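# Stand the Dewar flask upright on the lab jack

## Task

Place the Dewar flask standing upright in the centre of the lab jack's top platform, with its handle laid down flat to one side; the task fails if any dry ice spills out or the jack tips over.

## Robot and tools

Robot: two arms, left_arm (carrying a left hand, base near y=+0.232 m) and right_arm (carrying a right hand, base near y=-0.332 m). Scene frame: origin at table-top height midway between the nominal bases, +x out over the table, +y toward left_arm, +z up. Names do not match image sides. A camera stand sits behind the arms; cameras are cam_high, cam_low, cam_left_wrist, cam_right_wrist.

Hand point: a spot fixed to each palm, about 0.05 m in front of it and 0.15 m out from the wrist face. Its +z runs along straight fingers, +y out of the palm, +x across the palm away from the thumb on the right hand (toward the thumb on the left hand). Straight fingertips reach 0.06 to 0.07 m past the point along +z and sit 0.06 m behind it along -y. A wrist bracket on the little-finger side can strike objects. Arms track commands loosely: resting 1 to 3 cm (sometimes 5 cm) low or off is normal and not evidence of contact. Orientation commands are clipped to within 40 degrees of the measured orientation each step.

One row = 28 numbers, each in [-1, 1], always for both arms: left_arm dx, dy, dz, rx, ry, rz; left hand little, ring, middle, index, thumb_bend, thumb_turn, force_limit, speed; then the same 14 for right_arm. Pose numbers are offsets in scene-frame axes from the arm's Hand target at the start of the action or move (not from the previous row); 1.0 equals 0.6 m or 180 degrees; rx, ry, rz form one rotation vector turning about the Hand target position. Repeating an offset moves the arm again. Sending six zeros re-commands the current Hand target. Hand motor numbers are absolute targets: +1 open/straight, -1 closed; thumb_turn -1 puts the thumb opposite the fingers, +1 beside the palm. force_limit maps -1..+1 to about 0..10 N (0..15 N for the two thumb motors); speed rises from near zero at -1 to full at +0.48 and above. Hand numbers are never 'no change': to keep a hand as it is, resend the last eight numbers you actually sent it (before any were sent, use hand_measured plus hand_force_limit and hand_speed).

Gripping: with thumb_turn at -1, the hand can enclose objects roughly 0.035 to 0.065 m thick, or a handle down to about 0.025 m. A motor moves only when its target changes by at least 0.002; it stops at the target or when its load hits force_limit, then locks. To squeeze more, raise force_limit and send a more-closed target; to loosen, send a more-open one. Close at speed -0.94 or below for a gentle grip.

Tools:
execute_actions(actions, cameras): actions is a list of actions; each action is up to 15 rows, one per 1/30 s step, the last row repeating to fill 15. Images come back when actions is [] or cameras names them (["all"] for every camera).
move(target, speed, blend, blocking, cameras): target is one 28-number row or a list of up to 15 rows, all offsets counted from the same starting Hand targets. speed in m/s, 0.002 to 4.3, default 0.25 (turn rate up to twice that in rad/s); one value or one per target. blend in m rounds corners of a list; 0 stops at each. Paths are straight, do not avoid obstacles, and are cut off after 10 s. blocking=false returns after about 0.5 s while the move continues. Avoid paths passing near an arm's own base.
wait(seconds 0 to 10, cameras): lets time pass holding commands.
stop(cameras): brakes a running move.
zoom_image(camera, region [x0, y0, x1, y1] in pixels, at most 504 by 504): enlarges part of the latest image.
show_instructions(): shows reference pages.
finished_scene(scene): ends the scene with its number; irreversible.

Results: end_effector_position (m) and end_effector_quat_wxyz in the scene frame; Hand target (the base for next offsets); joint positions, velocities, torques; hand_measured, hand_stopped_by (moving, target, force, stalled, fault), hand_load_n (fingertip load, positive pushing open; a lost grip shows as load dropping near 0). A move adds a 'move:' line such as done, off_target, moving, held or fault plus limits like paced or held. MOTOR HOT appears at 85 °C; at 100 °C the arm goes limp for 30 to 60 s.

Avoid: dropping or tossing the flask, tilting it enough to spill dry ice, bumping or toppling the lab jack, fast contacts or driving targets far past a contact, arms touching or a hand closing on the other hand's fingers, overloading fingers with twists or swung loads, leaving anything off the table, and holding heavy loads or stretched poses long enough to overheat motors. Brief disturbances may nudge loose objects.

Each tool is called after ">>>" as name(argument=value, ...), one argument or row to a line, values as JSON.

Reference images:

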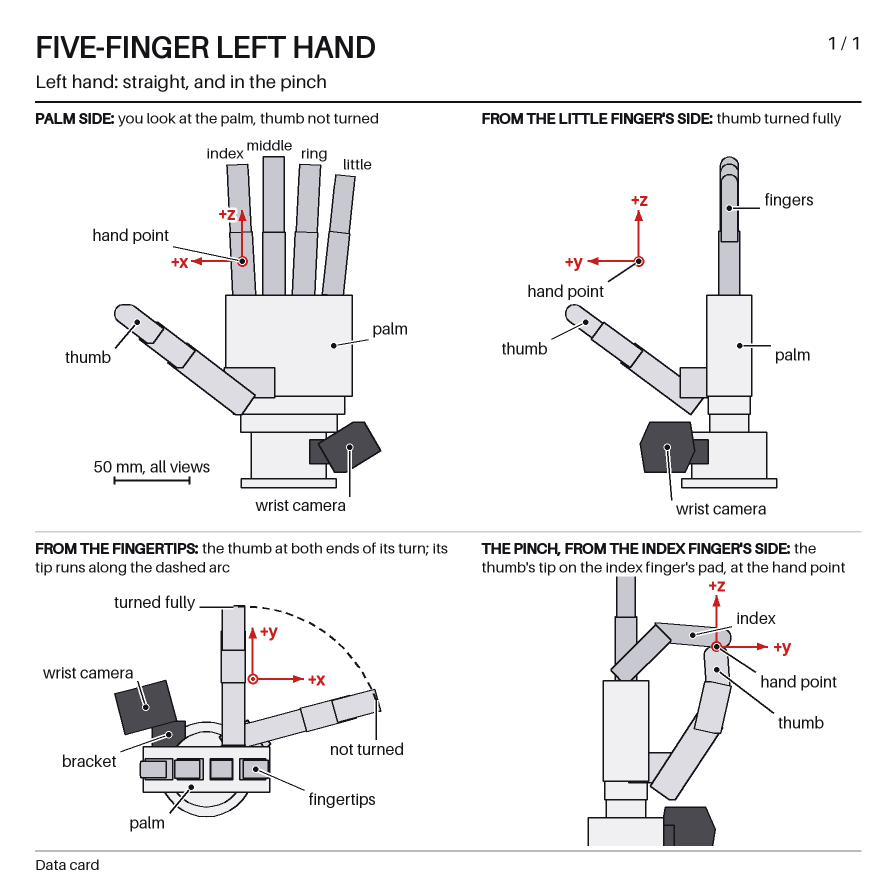

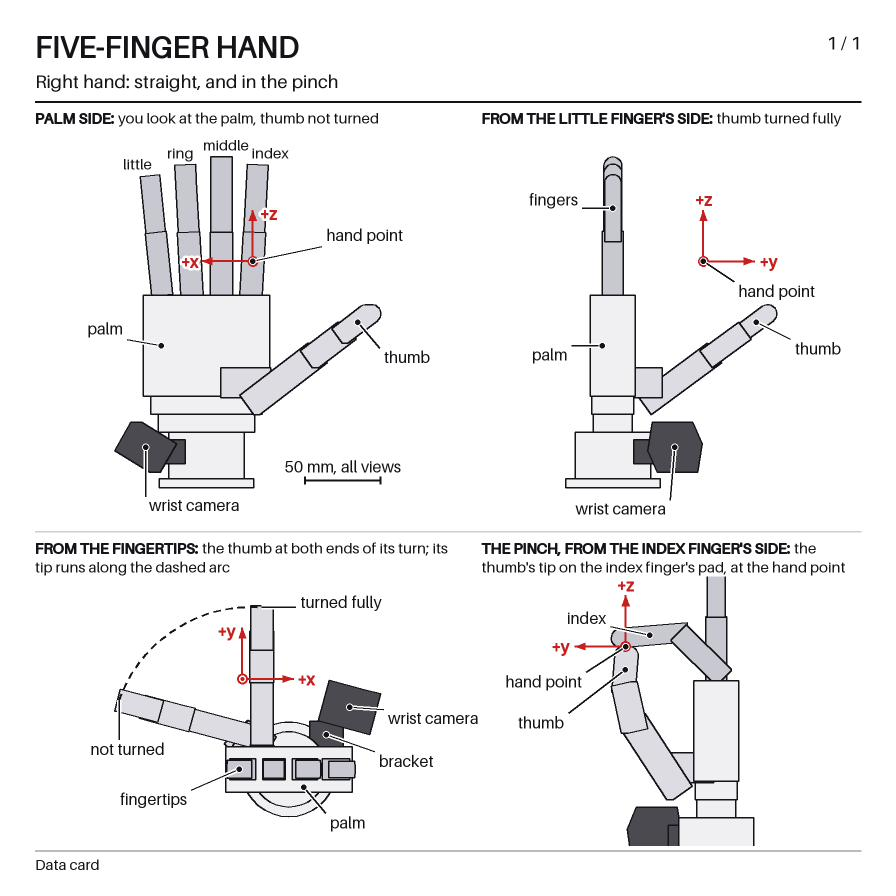

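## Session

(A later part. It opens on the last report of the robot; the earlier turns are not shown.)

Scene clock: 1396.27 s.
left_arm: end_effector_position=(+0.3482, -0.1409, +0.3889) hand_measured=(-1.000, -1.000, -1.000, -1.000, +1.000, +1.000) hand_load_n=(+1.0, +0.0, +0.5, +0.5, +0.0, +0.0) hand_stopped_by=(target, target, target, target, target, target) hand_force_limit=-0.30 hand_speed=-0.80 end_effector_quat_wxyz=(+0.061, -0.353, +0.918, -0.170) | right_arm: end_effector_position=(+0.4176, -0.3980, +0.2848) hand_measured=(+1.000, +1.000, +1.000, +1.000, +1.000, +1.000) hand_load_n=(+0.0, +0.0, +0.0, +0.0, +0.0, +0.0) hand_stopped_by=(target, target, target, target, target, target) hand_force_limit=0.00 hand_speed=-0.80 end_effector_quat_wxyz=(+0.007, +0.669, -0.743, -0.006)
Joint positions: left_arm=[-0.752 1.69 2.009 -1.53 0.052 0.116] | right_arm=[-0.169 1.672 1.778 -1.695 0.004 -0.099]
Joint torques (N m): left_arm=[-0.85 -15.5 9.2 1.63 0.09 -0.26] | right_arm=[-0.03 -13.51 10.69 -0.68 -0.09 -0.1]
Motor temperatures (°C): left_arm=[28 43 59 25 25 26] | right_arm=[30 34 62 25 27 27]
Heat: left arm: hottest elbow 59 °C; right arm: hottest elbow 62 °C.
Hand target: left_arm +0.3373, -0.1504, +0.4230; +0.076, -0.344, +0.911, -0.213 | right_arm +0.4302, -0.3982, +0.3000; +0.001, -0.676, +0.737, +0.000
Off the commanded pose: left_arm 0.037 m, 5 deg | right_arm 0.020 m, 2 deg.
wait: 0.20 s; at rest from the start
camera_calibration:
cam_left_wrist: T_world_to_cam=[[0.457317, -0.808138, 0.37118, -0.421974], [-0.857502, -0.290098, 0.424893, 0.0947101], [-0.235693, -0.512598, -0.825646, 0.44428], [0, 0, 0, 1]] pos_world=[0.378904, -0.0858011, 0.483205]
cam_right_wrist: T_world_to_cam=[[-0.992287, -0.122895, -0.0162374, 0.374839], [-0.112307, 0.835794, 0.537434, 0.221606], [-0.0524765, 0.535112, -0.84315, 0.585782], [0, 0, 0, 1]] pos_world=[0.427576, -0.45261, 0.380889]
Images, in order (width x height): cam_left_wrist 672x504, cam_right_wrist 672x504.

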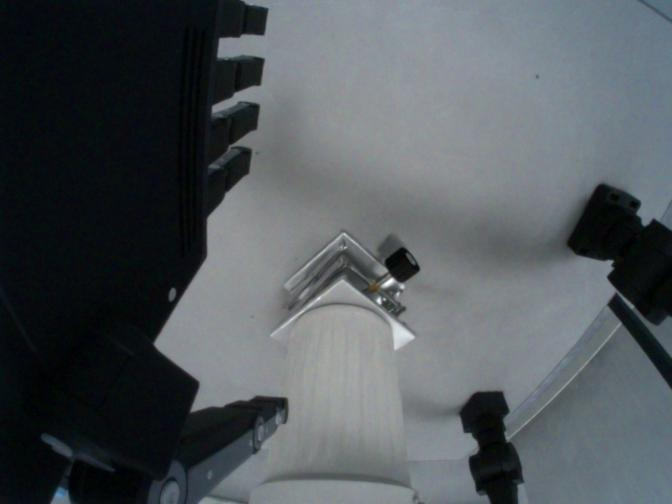

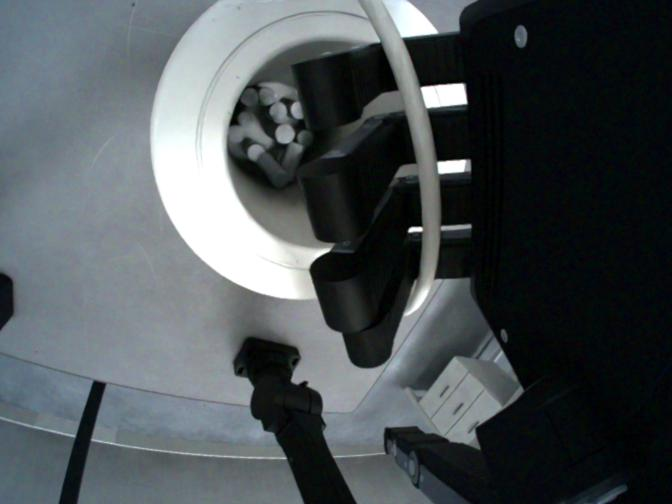

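>>> move(
  target=[
    [0,0,-0.03,0,0,0,-1,-1,-1,-1,1,1,-0.3,-0.6,0,0,0,0,0,0,1,1,1,1,1,1,0,-0.8],
  ],
  cameras=["cam_low","cam_right_wrist"],
  speed=0.03,
)

>>> zoom_image(
  camera="cam_low",
  region=[380, 100, 530, 280],
)

Scene clock: 1427.93 s.
left_arm: end_effector_position=(+0.3448, -0.1401, +0.3838) hand_measured=(-1.000, -1.000, -1.000, -1.000, +1.000, +1.000) hand_load_n=(+0.0, +0.0, +0.0, +0.0, +0.0, +0.0) hand_stopped_by=(target, target, target, target, target, target) hand_force_limit=-0.30 hand_speed=-0.60 end_effector_quat_wxyz=(+0.067, -0.350, +0.916, -0.182) | right_arm: end_effector_position=(+0.4176, -0.3980, +0.2848) hand_measured=(+1.000, +1.000, +1.000, +1.000, +1.000, +1.000) hand_load_n=(+0.0, +0.0, +0.0, +0.0, +0.0, +0.0) hand_stopped_by=(target, target, target, target, target, target) hand_force_limit=0.00 hand_speed=-0.80 end_effector_quat_wxyz=(+0.007, +0.669, -0.743, -0.006)
Joint positions: left_arm=[-0.755 1.653 1.944 -1.475 0.052 0.116] | right_arm=[-0.169 1.672 1.778 -1.695 0.004 -0.099]
Joint torques (N m): left_arm=[-1.03 -12.81 8.57 1.59 0.1 -0.25] | right_arm=[-0.03 -13.51 10.7 -0.68 -0.09 -0.11]
Motor temperatures (°C): left_arm=[28 41 56 25 25 26] | right_arm=[30 34 62 25 27 27]
Heat: left arm: hottest elbow 56 °C; right arm: hottest elbow 62 °C.
Hand target: left_arm +0.3373, -0.1504, +0.4050; +0.076, -0.344, +0.911, -0.213 | right_arm +0.4302, -0.3982, +0.3000; +0.001, -0.676, +0.737, +0.000
Off the commanded pose: left_arm 0.025 m, 4 deg | right_arm 0.020 m, 2 deg.
joint sent to its limit (right arm) — joint 4 (wrist pitch), lower limit. The joint targets are off in position, not in orientation.
move: off_target (left_arm, right_arm)
camera_calibration:
cam_right_wrist: T_world_to_cam=[[-0.992287, -0.122895, -0.0162374, 0.374839], [-0.112307, 0.835794, 0.537434, 0.221606], [-0.0524765, 0.535112, -0.84315, 0.585782], [0, 0, 0, 1]] pos_world=[0.427576, -0.45261, 0.380889]
Images, in order (width x height): cam_low 896x504, cam_right_wrist 672x504.

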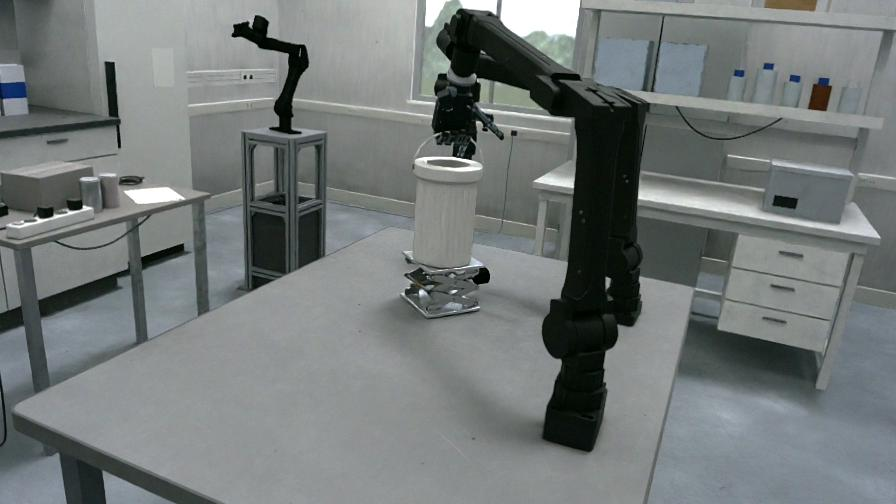

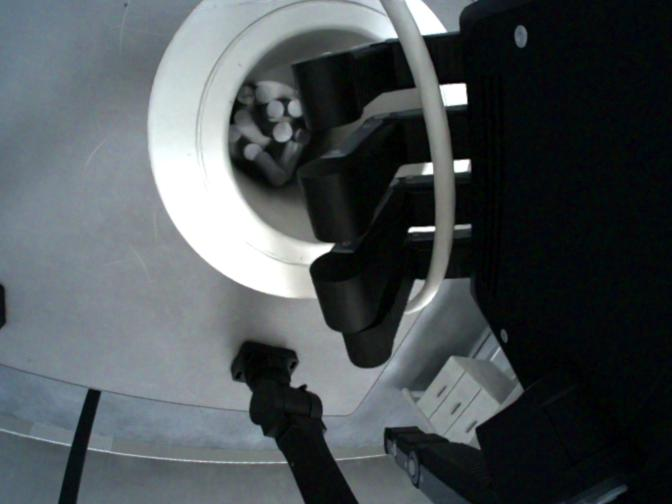

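Scaled by 2.800 from the camera's 896x504 image, which has a finer 1280x720 frame.

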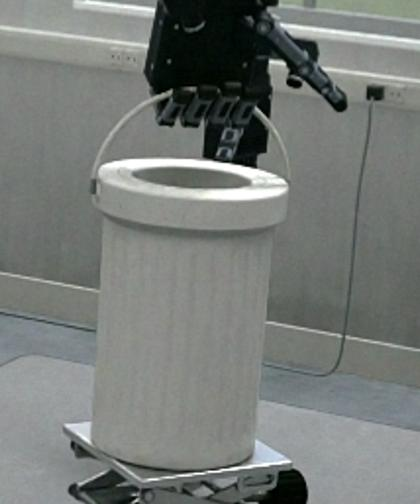

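>>> move(
  target=[
    [0,0,0,0,0,0,1,1,1,1,1,1,-0.3,-0.5,0,0,0,0,0,0,1,1,1,1,1,1,0,-0.8],
  ],
  cameras=["cam_low","cam_right_wrist","cam_high"],
  speed=0.03,
)

>>> zoom_image(
  camera="cam_low",
  region=[380, 100, 530, 280],
)

>>> zoom_image(
  camera="cam_high",
  region=[420, 60, 570, 200],
)

Scene clock: 1435.13 s.
left_arm: end_effector_position=(+0.3432, -0.1390, +0.3844) hand_measured=(+1.000, +1.000, +1.000, +1.000, +1.000, +1.000) hand_load_n=(+0.0, +0.0, +0.0, -1.5, +0.0, +0.0) hand_stopped_by=(target, target, target, target, target, target) hand_force_limit=-0.30 hand_speed=-0.50 end_effector_quat_wxyz=(+0.069, -0.349, +0.917, -0.182) | right_arm: end_effector_position=(+0.4176, -0.3980, +0.2848) hand_measured=(+1.000, +1.000, +1.000, +1.000, +1.000, +1.000) hand_load_n=(+0.0, +0.0, +0.5, +0.0, +0.0, +0.0) hand_stopped_by=(target, target, target, target, target, target) hand_force_limit=0.00 hand_speed=-0.80 end_effector_quat_wxyz=(+0.007, +0.669, -0.743, -0.006)
Joint positions: left_arm=[-0.757 1.647 1.938 -1.473 0.049 0.116] | right_arm=[-0.169 1.672 1.778 -1.695 0.004 -0.099]
Joint torques (N m): left_arm=[-0.67 -13.22 9.03 1.62 0.22 -0.25] | right_arm=[-0.03 -13.51 10.69 -0.68 -0.09 -0.11]
Motor temperatures (°C): left_arm=[28 41 54 25 25 26] | right_arm=[30 34 62 25 27 27]
Heat: left arm: hottest elbow 54 °C; right arm: hottest elbow 62 °C.
Hand target: left_arm +0.3373, -0.1504, +0.4050; +0.076, -0.344, +0.911, -0.213 | right_arm +0.4302, -0.3982, +0.3000; +0.001, -0.676, +0.737, +0.000
Off the commanded pose: left_arm 0.024 m, 4 deg | right_arm 0.020 m, 2 deg.
joint sent to its limit (right arm) — joint 4 (wrist pitch), lower limit. The joint targets are off in position, not in orientation.
move: off_target (left_arm, right_arm)
camera_calibration:
cam_right_wrist: T_world_to_cam=[[-0.992287, -0.122895, -0.0162374, 0.374839], [-0.112307, 0.835794, 0.537434, 0.221606], [-0.0524765, 0.535112, -0.84315, 0.585782], [0, 0, 0, 1]] pos_world=[0.427576, -0.45261, 0.380889]
Images, in order (width x height): cam_high 896x504, cam_low 896x504, cam_right_wrist 672x504.

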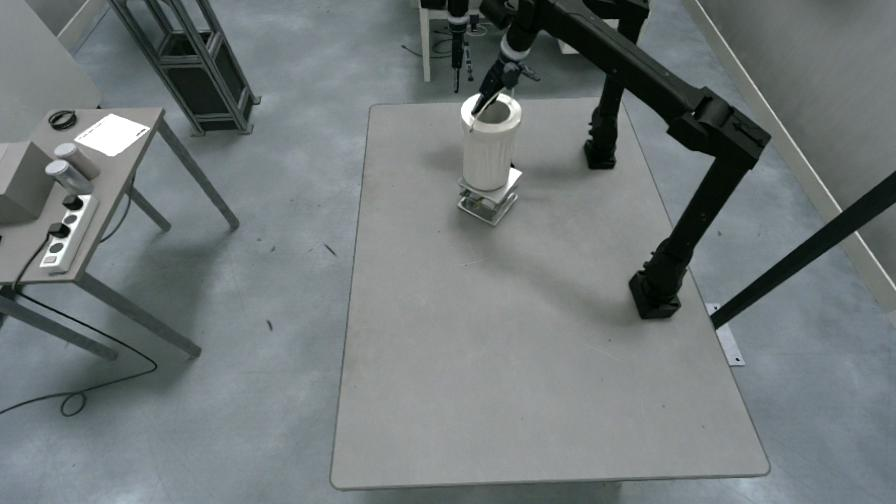

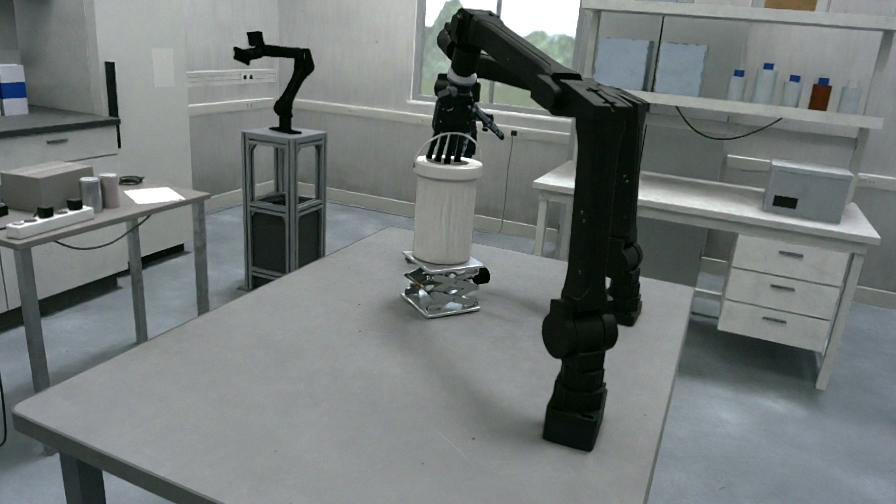

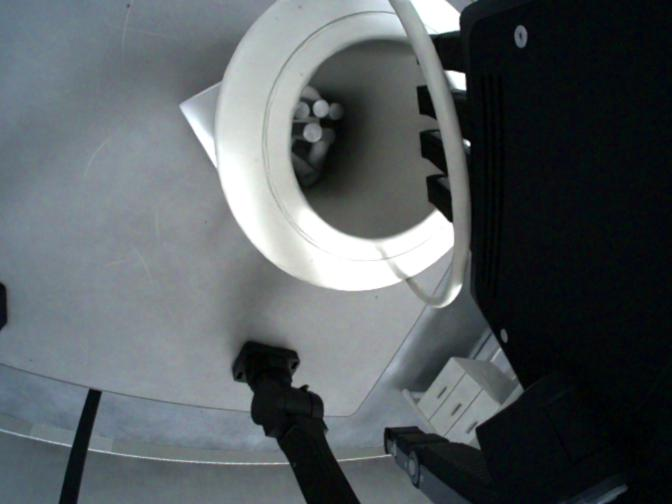

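Scaled by 2.800 from the camera's 896x504 image, which has a finer 1280x720 frame.

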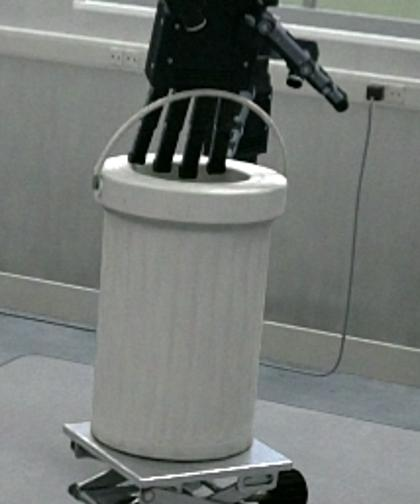

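Scaled by 3.360 from the camera's 896x504 image, which has a finer 1280x720 frame.

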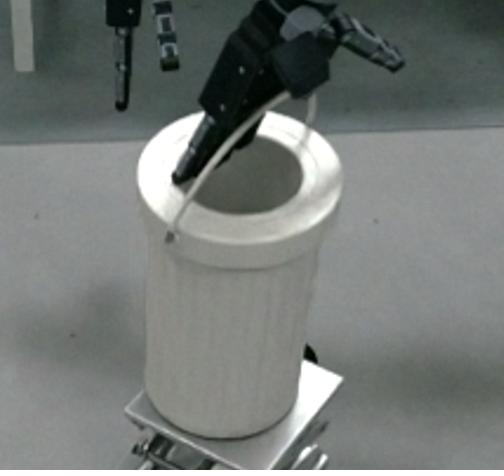

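>>> move(
  target=[
    [0,0,0.05,0,0,0,1,1,1,1,1,1,-0.3,-0.5,0,0,0,0,0,0,1,1,1,1,1,1,0,-0.8],
  ],
  cameras=["cam_low","cam_right_wrist","cam_high"],
  speed=0.05,
)

>>> zoom_image(
  camera="cam_low",
  region=[380, 100, 530, 280],
)

>>> zoom_image(
  camera="cam_high",
  region=[420, 60, 570, 200],
)

Scene clock: 1456.17 s.
left_arm: end_effector_position=(+0.3398, -0.1365, +0.4160) hand_measured=(+1.000, +1.000, +1.000, +1.000, +1.000, +1.000) hand_load_n=(+0.0, +0.0, +0.0, +0.0, +0.0, +0.0) hand_stopped_by=(target, target, target, target, target, target) hand_force_limit=-0.30 hand_speed=-0.50 end_effector_quat_wxyz=(+0.073, -0.348, +0.915, -0.191) | right_arm: end_effector_position=(+0.4176, -0.3980, +0.2848) hand_measured=(+1.000, +1.000, +1.000, +1.000, +1.000, +1.000) hand_load_n=(+0.0, +0.0, +0.0, +0.0, +0.0, +0.0) hand_stopped_by=(target, target, target, target, target, target) hand_force_limit=0.00 hand_speed=-0.80 end_effector_quat_wxyz=(+0.007, +0.669, -0.743, -0.006)
Joint positions: left_arm=[-0.757 1.65 2.027 -1.539 0.05 0.116] | right_arm=[-0.169 1.672 1.778 -1.695 0.004 -0.099]
Joint torques (N m): left_arm=[-0.85 -10.81 12.07 0.65 0.12 -0.23] | right_arm=[-0.09 -13.45 10.69 -0.68 -0.09 -0.11]
Motor temperatures (°C): left_arm=[28 42 52 25 25 26] | right_arm=[30 34 62 25 27 27]
Heat: left arm: hottest elbow 52 °C; right arm: hottest elbow 62 °C.
Hand target: left_arm +0.3373, -0.1504, +0.4350; +0.076, -0.344, +0.911, -0.213 | right_arm +0.4302, -0.3982, +0.3000; +0.001, -0.676, +0.737, +0.000
Off the commanded pose: left_arm 0.024 m, 3 deg | right_arm 0.020 m, 2 deg.
joint sent to its limit (right arm) — joint 4 (wrist pitch), lower limit. The joint targets are off in position, not in orientation.
move: off_target (left_arm, right_arm)
camera_calibration:
cam_right_wrist: T_world_to_cam=[[-0.992287, -0.122895, -0.0162374, 0.374839], [-0.112307, 0.835794, 0.537434, 0.221606], [-0.0524765, 0.535112, -0.84315, 0.585782], [0, 0, 0, 1]] pos_world=[0.427576, -0.45261, 0.380889]
Images, in order (width x height): cam_high 896x504, cam_low 896x504, cam_right_wrist 672x504.

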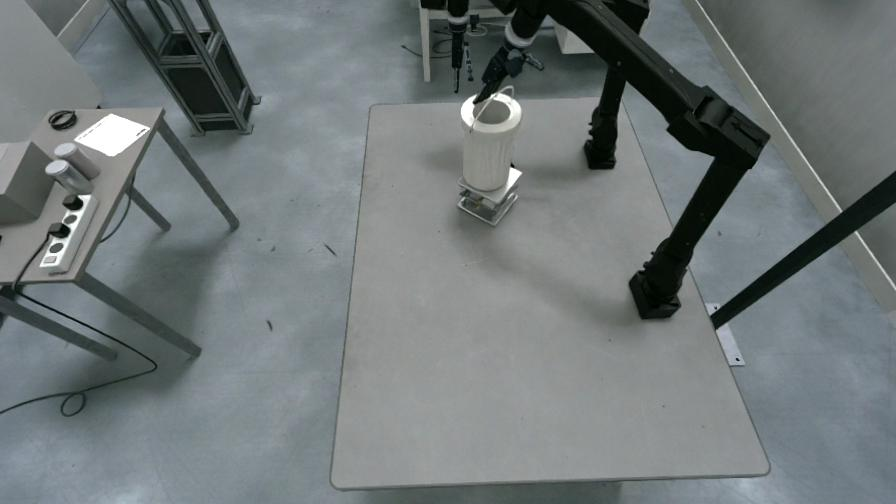

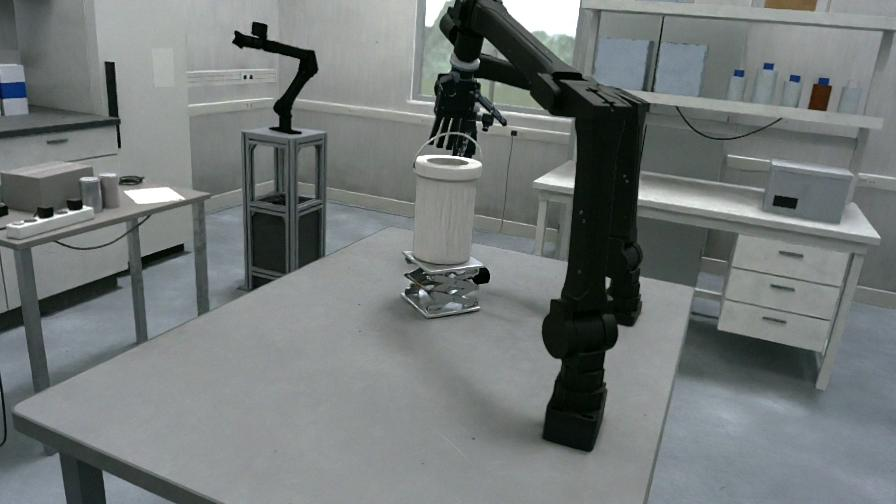

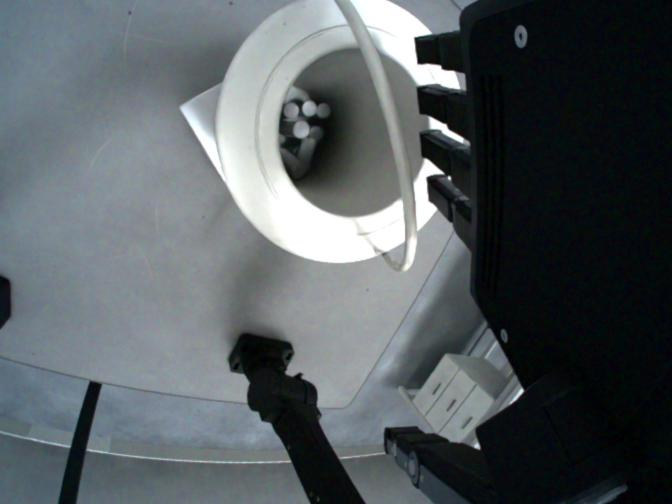

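Scaled by 2.800 from the camera's 896x504 image, which has a finer 1280x720 frame.

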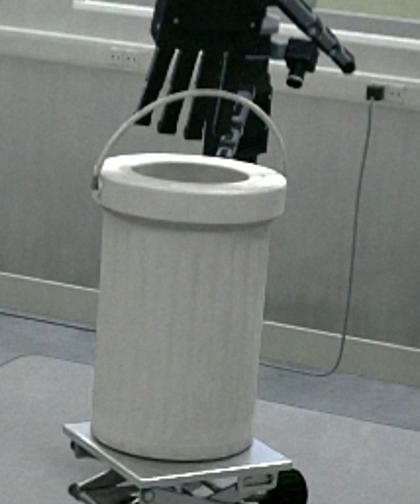

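Scaled by 3.360 from the camera's 896x504 image, which has a finer 1280x720 frame.

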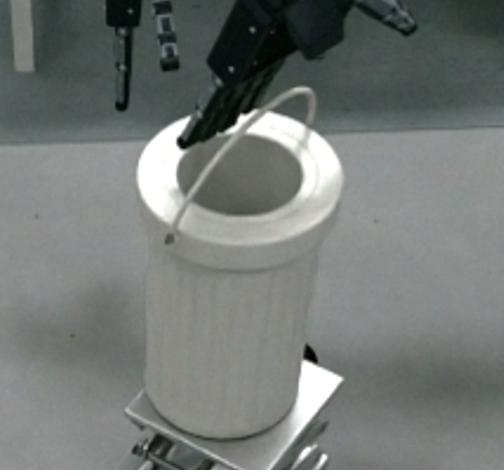

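>>> execute_actions(
  actions=[],
)

Scene clock: 1471.93 s.
left_arm: end_effector_position=(+0.3398, -0.1365, +0.4160) hand_measured=(+1.000, +1.000, +1.000, +1.000, +1.000, +1.000) hand_load_n=(+0.0, +0.0, -0.5, +0.0, +0.0, +0.0) hand_stopped_by=(target, target, target, target, target, target) hand_force_limit=-0.30 hand_speed=-0.50 end_effector_quat_wxyz=(+0.073, -0.348, +0.915, -0.191) | right_arm: end_effector_position=(+0.4176, -0.3980, +0.2848) hand_measured=(+1.000, +1.000, +1.000, +1.000, +1.000, +1.000) hand_load_n=(+0.0, +0.0, +0.0, +0.0, +0.0, +0.0) hand_stopped_by=(target, target, target, target, target, target) hand_force_limit=0.00 hand_speed=-0.80 end_effector_quat_wxyz=(+0.007, +0.669, -0.743, -0.006)
Joint positions: left_arm=[-0.757 1.65 2.027 -1.539 0.05 0.116] | right_arm=[-0.169 1.672 1.778 -1.695 0.004 -0.099]
Joint velocities: within noise
Joint torques (N m): left_arm=[-1.14 -10.81 12.16 0.61 0.13 -0.27] | right_arm=[-0.03 -13.51 10.69 -0.68 -0.09 -0.1]
Motor temperatures (°C): left_arm=[28 42 54 25 25 26] | right_arm=[30 34 63 25 27 27]
Heat: left arm: hottest elbow 54 °C; right arm: hottest elbow 63 °C.
Hand target: left_arm +0.3373, -0.1504, +0.4350; +0.076, -0.344, +0.911, -0.213 | right_arm +0.4302, -0.3982, +0.3000; +0.001, -0.676, +0.737, +0.000
Off the commanded pose: left_arm 0.024 m, 3 deg | right_arm 0.020 m, 2 deg.
camera_calibration:
cam_left_wrist: T_world_to_cam=[[0.439142, -0.79775, 0.413219, -0.434507], [-0.874352, -0.273749, 0.400711, 0.0953771], [-0.206549, -0.537268, -0.817729, 0.450407], [0, 0, 0, 1]] pos_world=[0.367234, -0.0785293, 0.509639]
cam_right_wrist: T_world_to_cam=[[-0.992287, -0.122895, -0.0162374, 0.374839], [-0.112307, 0.835794, 0.537434, 0.221606], [-0.0524765, 0.535112, -0.84315, 0.585782], [0, 0, 0, 1]] pos_world=[0.427576, -0.45261, 0.380889]

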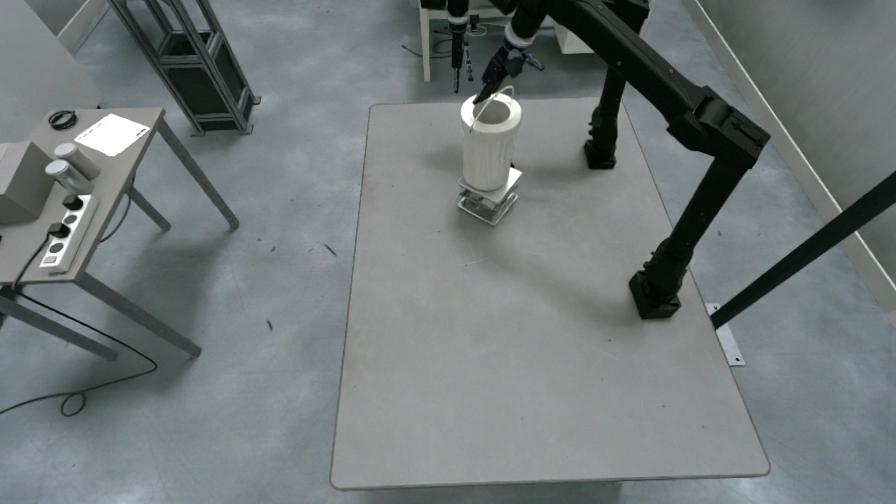

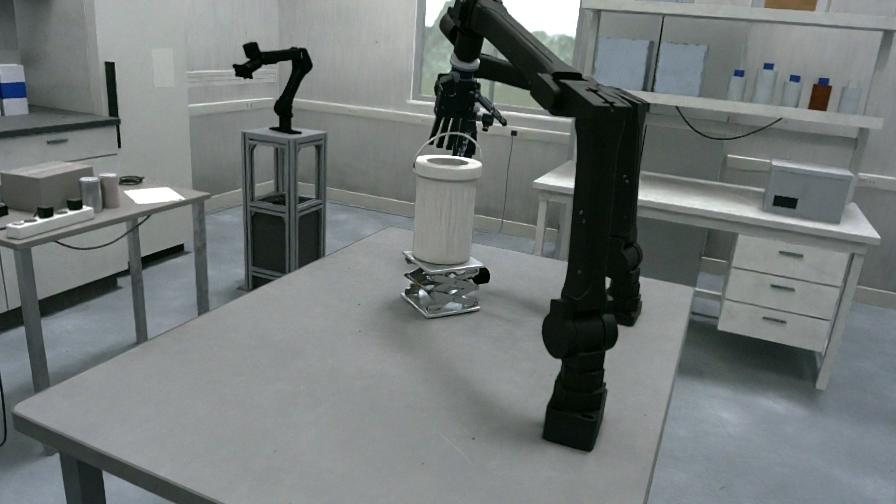

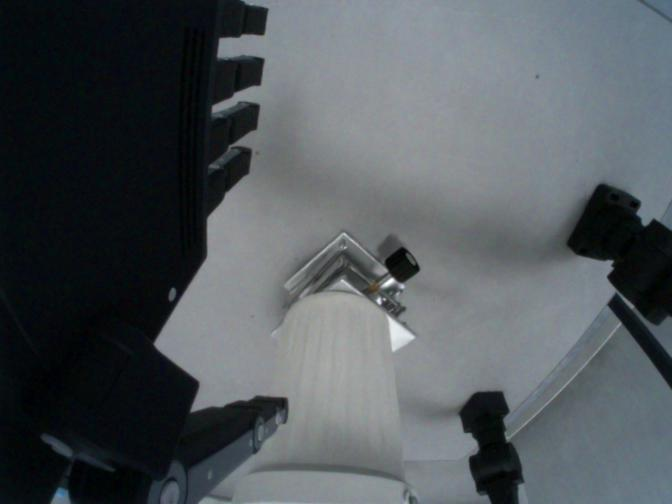

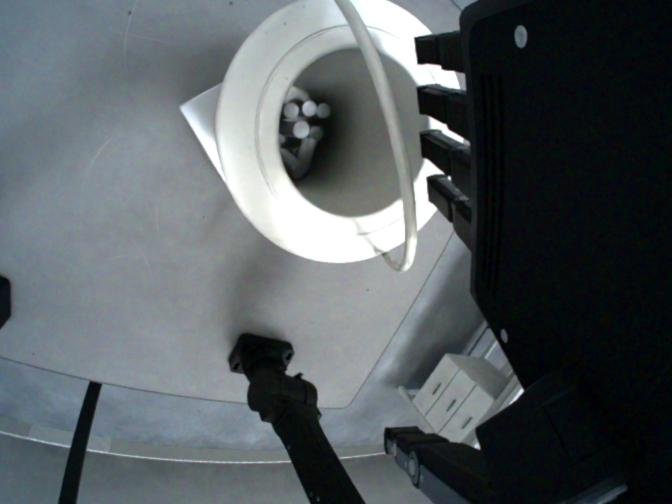

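>>> move(
  target=[0, 0, -0.0417, 0, 0, 0, 1, 1, 1, 1, 1, 1, -0.3, -0.5, 0, 0, 0, 0, 0, 0, 1, 1, 1, 1, 1, 1, 0, -0.8],
  speed=0.05,
  cameras=["cam_high", "cam_low", "cam_right_wrist"],
)

Scene clock: 1488.23 s.
left_arm: end_effector_position=(+0.3433, -0.1395, +0.3934) hand_measured=(+1.000, +1.000, +1.000, +1.000, +1.000, +1.000) hand_load_n=(+0.0, -0.5, +0.0, +0.0, +0.0, +0.0) hand_stopped_by=(target, target, target, target, target, target) hand_force_limit=-0.30 hand_speed=-0.50 end_effector_quat_wxyz=(+0.070, -0.349, +0.916, -0.186) | right_arm: end_effector_position=(+0.4176, -0.3980, +0.2848) hand_measured=(+1.000, +1.000, +1.000, +1.000, +1.000, +1.000) hand_load_n=(+0.0, +0.0, +0.0, +0.0, +0.0, +0.0) hand_stopped_by=(target, target, target, target, target, target) hand_force_limit=0.00 hand_speed=-0.80 end_effector_quat_wxyz=(+0.007, +0.669, -0.743, -0.006)
Joint positions: left_arm=[-0.757 1.65 1.966 -1.49 0.05 0.116] | right_arm=[-0.169 1.672 1.778 -1.695 0.004 -0.099]
Joint torques (N m): left_arm=[-0.79 -13.22 8.61 1.73 0.13 -0.27] | right_arm=[-0.03 -13.51 10.69 -0.69 -0.09 -0.11]
Motor temperatures (°C): left_arm=[28 42 56 25 25 26] | right_arm=[30 34 63 25 27 27]
Heat: left arm: hottest elbow 56 °C; right arm: hottest elbow 63 °C.
Hand target: left_arm +0.3373, -0.1504, +0.4100; +0.076, -0.344, +0.911, -0.213 | right_arm +0.4302, -0.3982, +0.3000; +0.001, -0.676, +0.737, +0.000
Off the commanded pose: left_arm 0.021 m, 3 deg | right_arm 0.020 m, 2 deg.
joint sent to its limit (right arm) — joint 4 (wrist pitch), lower limit. The joint targets are off in position, not in orientation.
move: off_target (left_arm, right_arm)
camera_calibration:
cam_right_wrist: T_world_to_cam=[[-0.992287, -0.122895, -0.0162374, 0.374839], [-0.112307, 0.835794, 0.537434, 0.221606], [-0.0524765, 0.535112, -0.84315, 0.585782], [0, 0, 0, 1]] pos_world=[0.427576, -0.45261, 0.380889]
Images, in order (width x height): cam_high 896x504, cam_low 896x504, cam_right_wrist 672x504.

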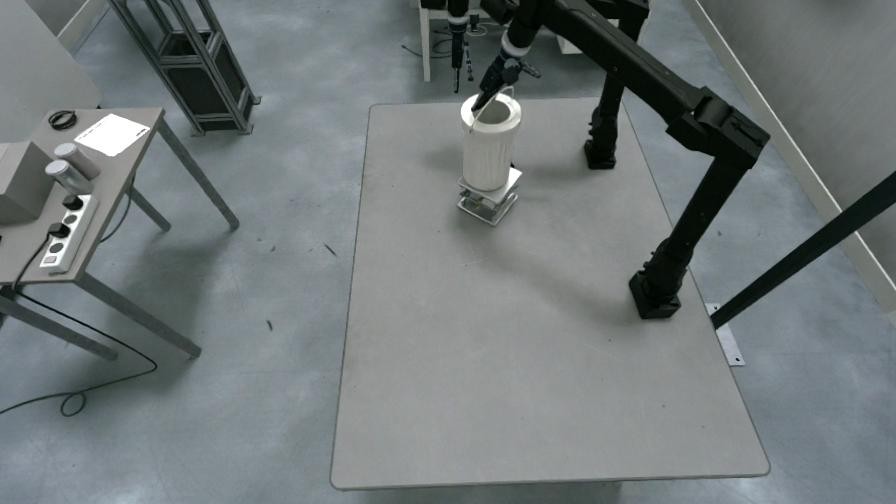

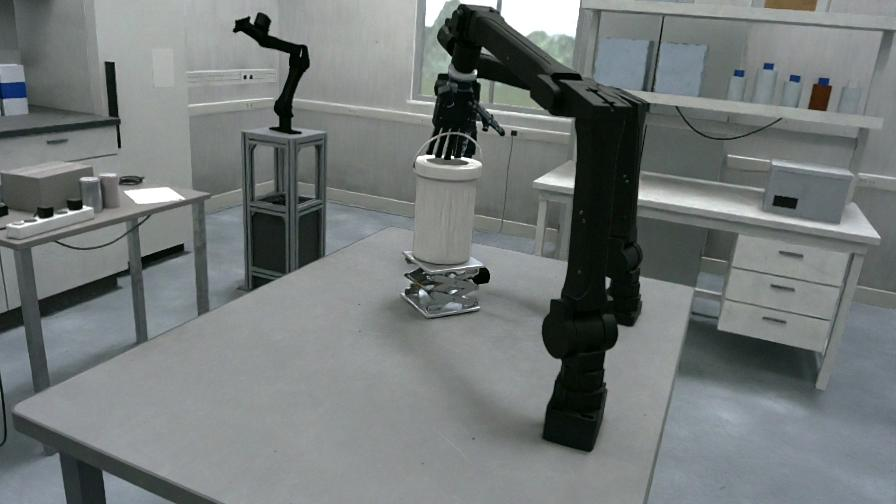

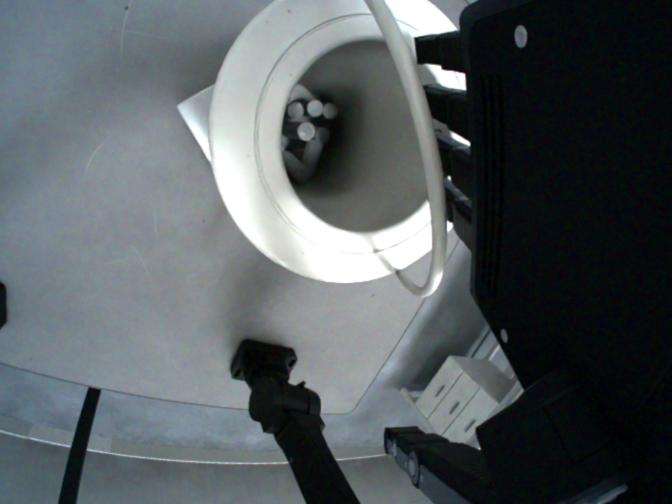

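>>> move(
  target=[-0.045, 0.08, 0, 0, 0, 0, 1, 1, 1, 1, 1, 1, -0.3, -0.5, 0, 0, 0, 0, 0, 0, 1, 1, 1, 1, 1, 1, 0, -0.8],
  speed=0.06,
  cameras=["cam_high", "cam_low", "cam_right_wrist"],
)

>>> zoom_image(
  camera="cam_high",
  region=[420, 50, 560, 240],
)

>>> zoom_image(
  camera="cam_low",
  region=[360, 80, 540, 330],
)

Scene clock: 1497.43 s.
left_arm: end_effector_position=(+0.3030, -0.1072, +0.3936) hand_measured=(+1.000, +1.000, +1.000, +1.000, +1.000, +1.000) hand_load_n=(+0.0, +0.0, +0.0, +0.0, +0.0, +0.0) hand_stopped_by=(target, target, target, target, target, target) hand_force_limit=-0.30 hand_speed=-0.50 end_effector_quat_wxyz=(+0.063, -0.348, +0.917, -0.187) | right_arm: end_effector_position=(+0.4176, -0.3980, +0.2848) hand_measured=(+1.000, +1.000, +1.000, +1.000, +1.000, +1.000) hand_load_n=(+0.0, +0.0, +0.0, +0.0, +0.0, +0.0) hand_stopped_by=(target, target, target, target, target, target) hand_force_limit=0.00 hand_speed=-0.80 end_effector_quat_wxyz=(+0.007, +0.669, -0.743, -0.006)
Joint positions: left_arm=[-0.755 1.509 1.797 -1.467 0.066 0.118] | right_arm=[-0.169 1.672 1.778 -1.695 0.004 -0.099]
Joint torques (N m): left_arm=[0.97 -11.22 8.57 1.68 0.16 0.04] | right_arm=[-0.09 -13.51 10.67 -0.69 -0.09 -0.1]
Motor temperatures (°C): left_arm=[28 42 55 25 25 26] | right_arm=[30 34 63 25 27 27]
Heat: left arm: hottest elbow 55 °C; right arm: hottest elbow 63 °C.
Hand target: left_arm +0.3103, -0.1024, +0.4100; +0.076, -0.344, +0.911, -0.213 | right_arm +0.4302, -0.3982, +0.3000; +0.001, -0.676, +0.737, +0.000
Off the commanded pose: left_arm 0.019 m, 3 deg | right_arm 0.020 m, 2 deg.
joint sent to its limit (right arm) — joint 4 (wrist pitch), lower limit. The joint targets are off in position, not in orientation.
move: off_target (left_arm, right_arm)
camera_calibration:
cam_right_wrist: T_world_to_cam=[[-0.992287, -0.122895, -0.0162374, 0.374839], [-0.112307, 0.835794, 0.537434, 0.221606], [-0.0524765, 0.535112, -0.84315, 0.585782], [0, 0, 0, 1]] pos_world=[0.427576, -0.45261, 0.380889]
Images, in order (width x height): cam_high 896x504, cam_low 896x504, cam_right_wrist 672x504.

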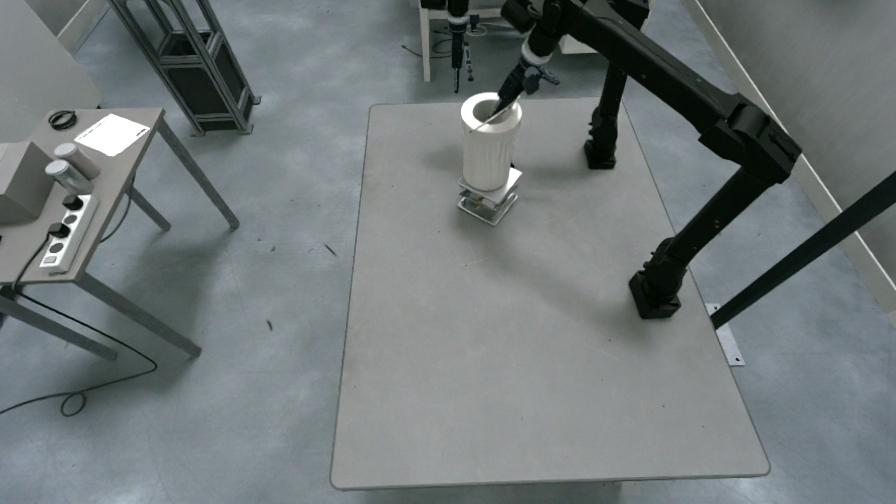

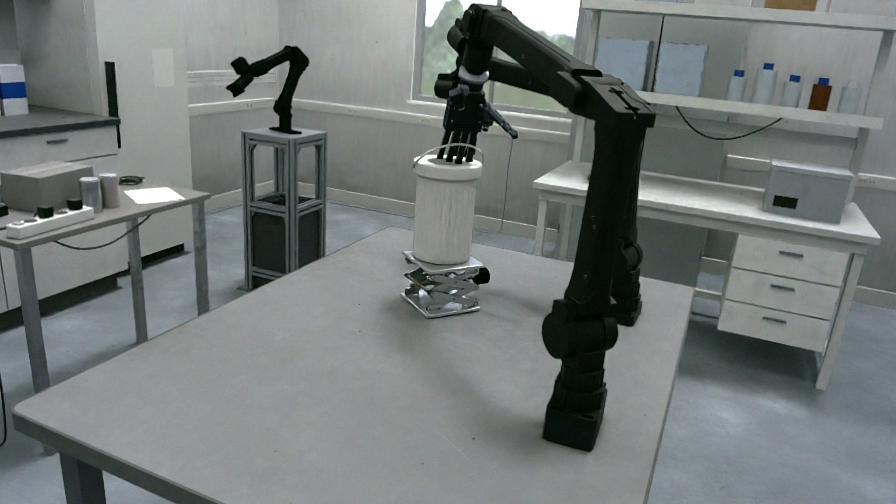

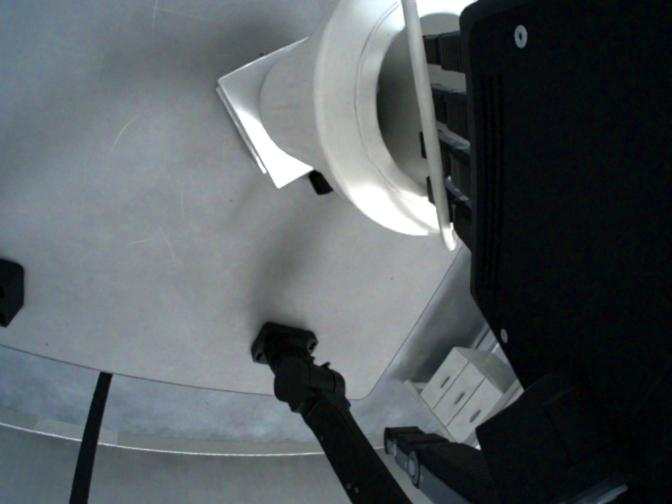

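Scaled by 2.653 from the camera's 896x504 image, which has a finer 1280x720 frame.

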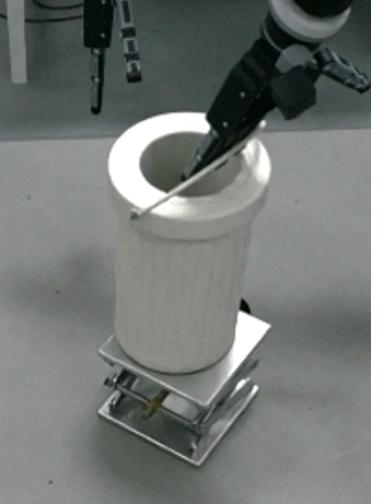

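Scaled by 2.016 from the camera's 896x504 image, which has a finer 1280x720 frame.

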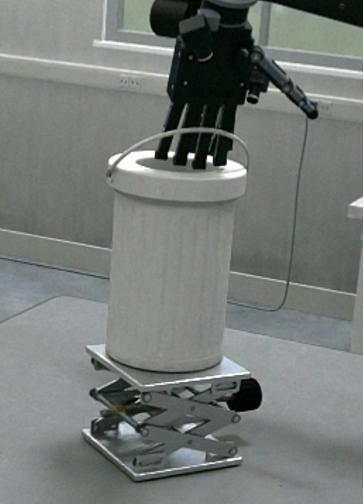

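>>> move(
  target=[-0.035, 0.045, 0, 0, 0, 0, 1, 1, 1, 1, 1, 1, -0.3, -0.5, 0, 0, 0, 0, 0, 0, 1, 1, 1, 1, 1, 1, 0, -0.8],
  speed=0.06,
  cameras=["cam_high", "cam_low", "cam_right_wrist"],
)

>>> zoom_image(
  camera="cam_high",
  region=[420, 50, 560, 240],
)

>>> zoom_image(
  camera="cam_low",
  region=[360, 80, 540, 330],
)

Scene clock: 1512.13 s.
left_arm: end_effector_position=(+0.2854, -0.0799, +0.3955) hand_measured=(+1.000, +1.000, +1.000, +1.000, +1.000, +1.000) hand_load_n=(+0.0, +0.0, +0.0, +0.0, +0.0, +0.0) hand_stopped_by=(target, target, target, target, target, target) hand_force_limit=-0.30 hand_speed=-0.50 end_effector_quat_wxyz=(+0.065, -0.349, +0.915, -0.192) | right_arm: end_effector_position=(+0.4176, -0.3980, +0.2848) hand_measured=(+1.000, +1.000, +1.000, +1.000, +1.000, +1.000) hand_load_n=(+0.0, +0.0, +0.0, +0.0, -0.5, -0.5) hand_stopped_by=(target, target, target, target, target, target) hand_force_limit=0.00 hand_speed=-0.80 end_effector_quat_wxyz=(+0.007, +0.669, -0.743, -0.006)
Joint positions: left_arm=[-0.734 1.418 1.703 -1.453 0.073 0.133] | right_arm=[-0.169 1.672 1.778 -1.695 0.004 -0.099]
Joint torques (N m): left_arm=[1.03 -10.23 8.59 1.32 0.19 0.02] | right_arm=[-0.03 -13.51 10.69 -0.69 -0.09 -0.11]
Motor temperatures (°C): left_arm=[28 41 54 25 25 26] | right_arm=[30 34 63 25 27 27]
Heat: left arm: hottest elbow 54 °C; right arm: hottest elbow 63 °C.
Hand target: left_arm +0.2893, -0.0754, +0.4100; +0.076, -0.344, +0.911, -0.213 | right_arm +0.4302, -0.3982, +0.3000; +0.001, -0.676, +0.737, +0.000
Off the commanded pose: left_arm 0.016 m, 3 deg | right_arm 0.020 m, 2 deg.
joint sent to its limit (right arm) — joint 4 (wrist pitch), lower limit. The joint targets are off in position, not in orientation.
move: off_target (left_arm, right_arm)
camera_calibration:
cam_right_wrist: T_world_to_cam=[[-0.992287, -0.122895, -0.0162374, 0.374839], [-0.112307, 0.835794, 0.537434, 0.221606], [-0.0524765, 0.535112, -0.84315, 0.585782], [0, 0, 0, 1]] pos_world=[0.427576, -0.45261, 0.380889]
Images, in order (width x height): cam_high 896x504, cam_low 896x504, cam_right_wrist 672x504.

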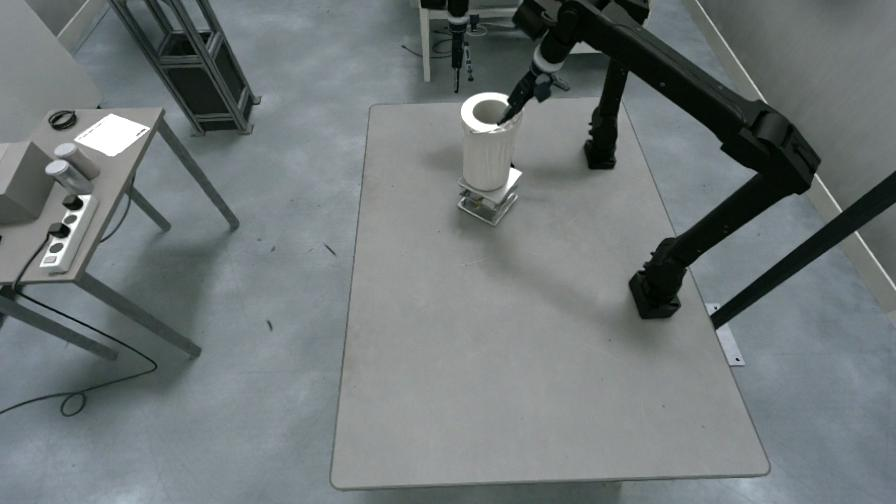

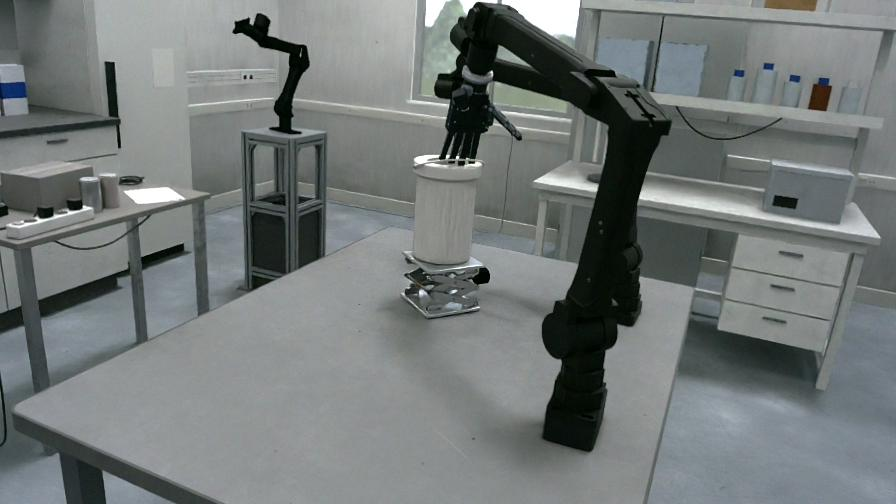

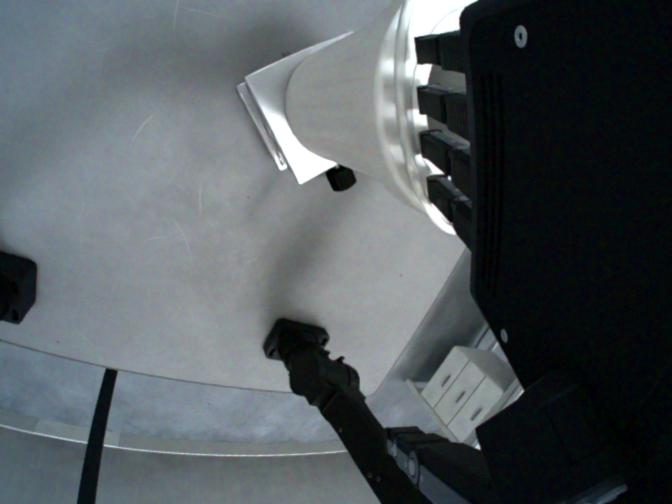

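Scaled by 2.653 from the camera's 896x504 image, which has a finer 1280x720 frame.

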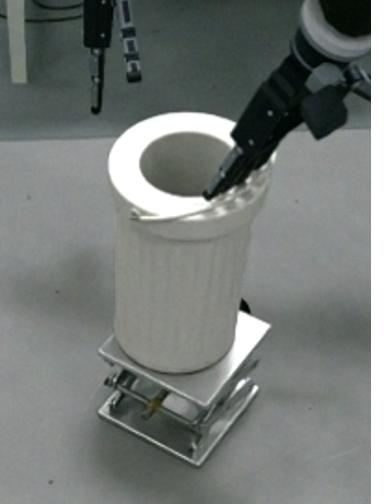

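Scaled by 2.016 from the camera's 896x504 image, which has a finer 1280x720 frame.

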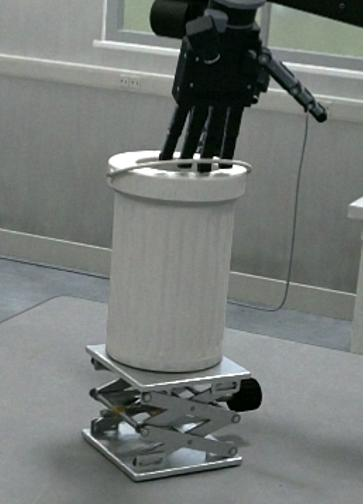

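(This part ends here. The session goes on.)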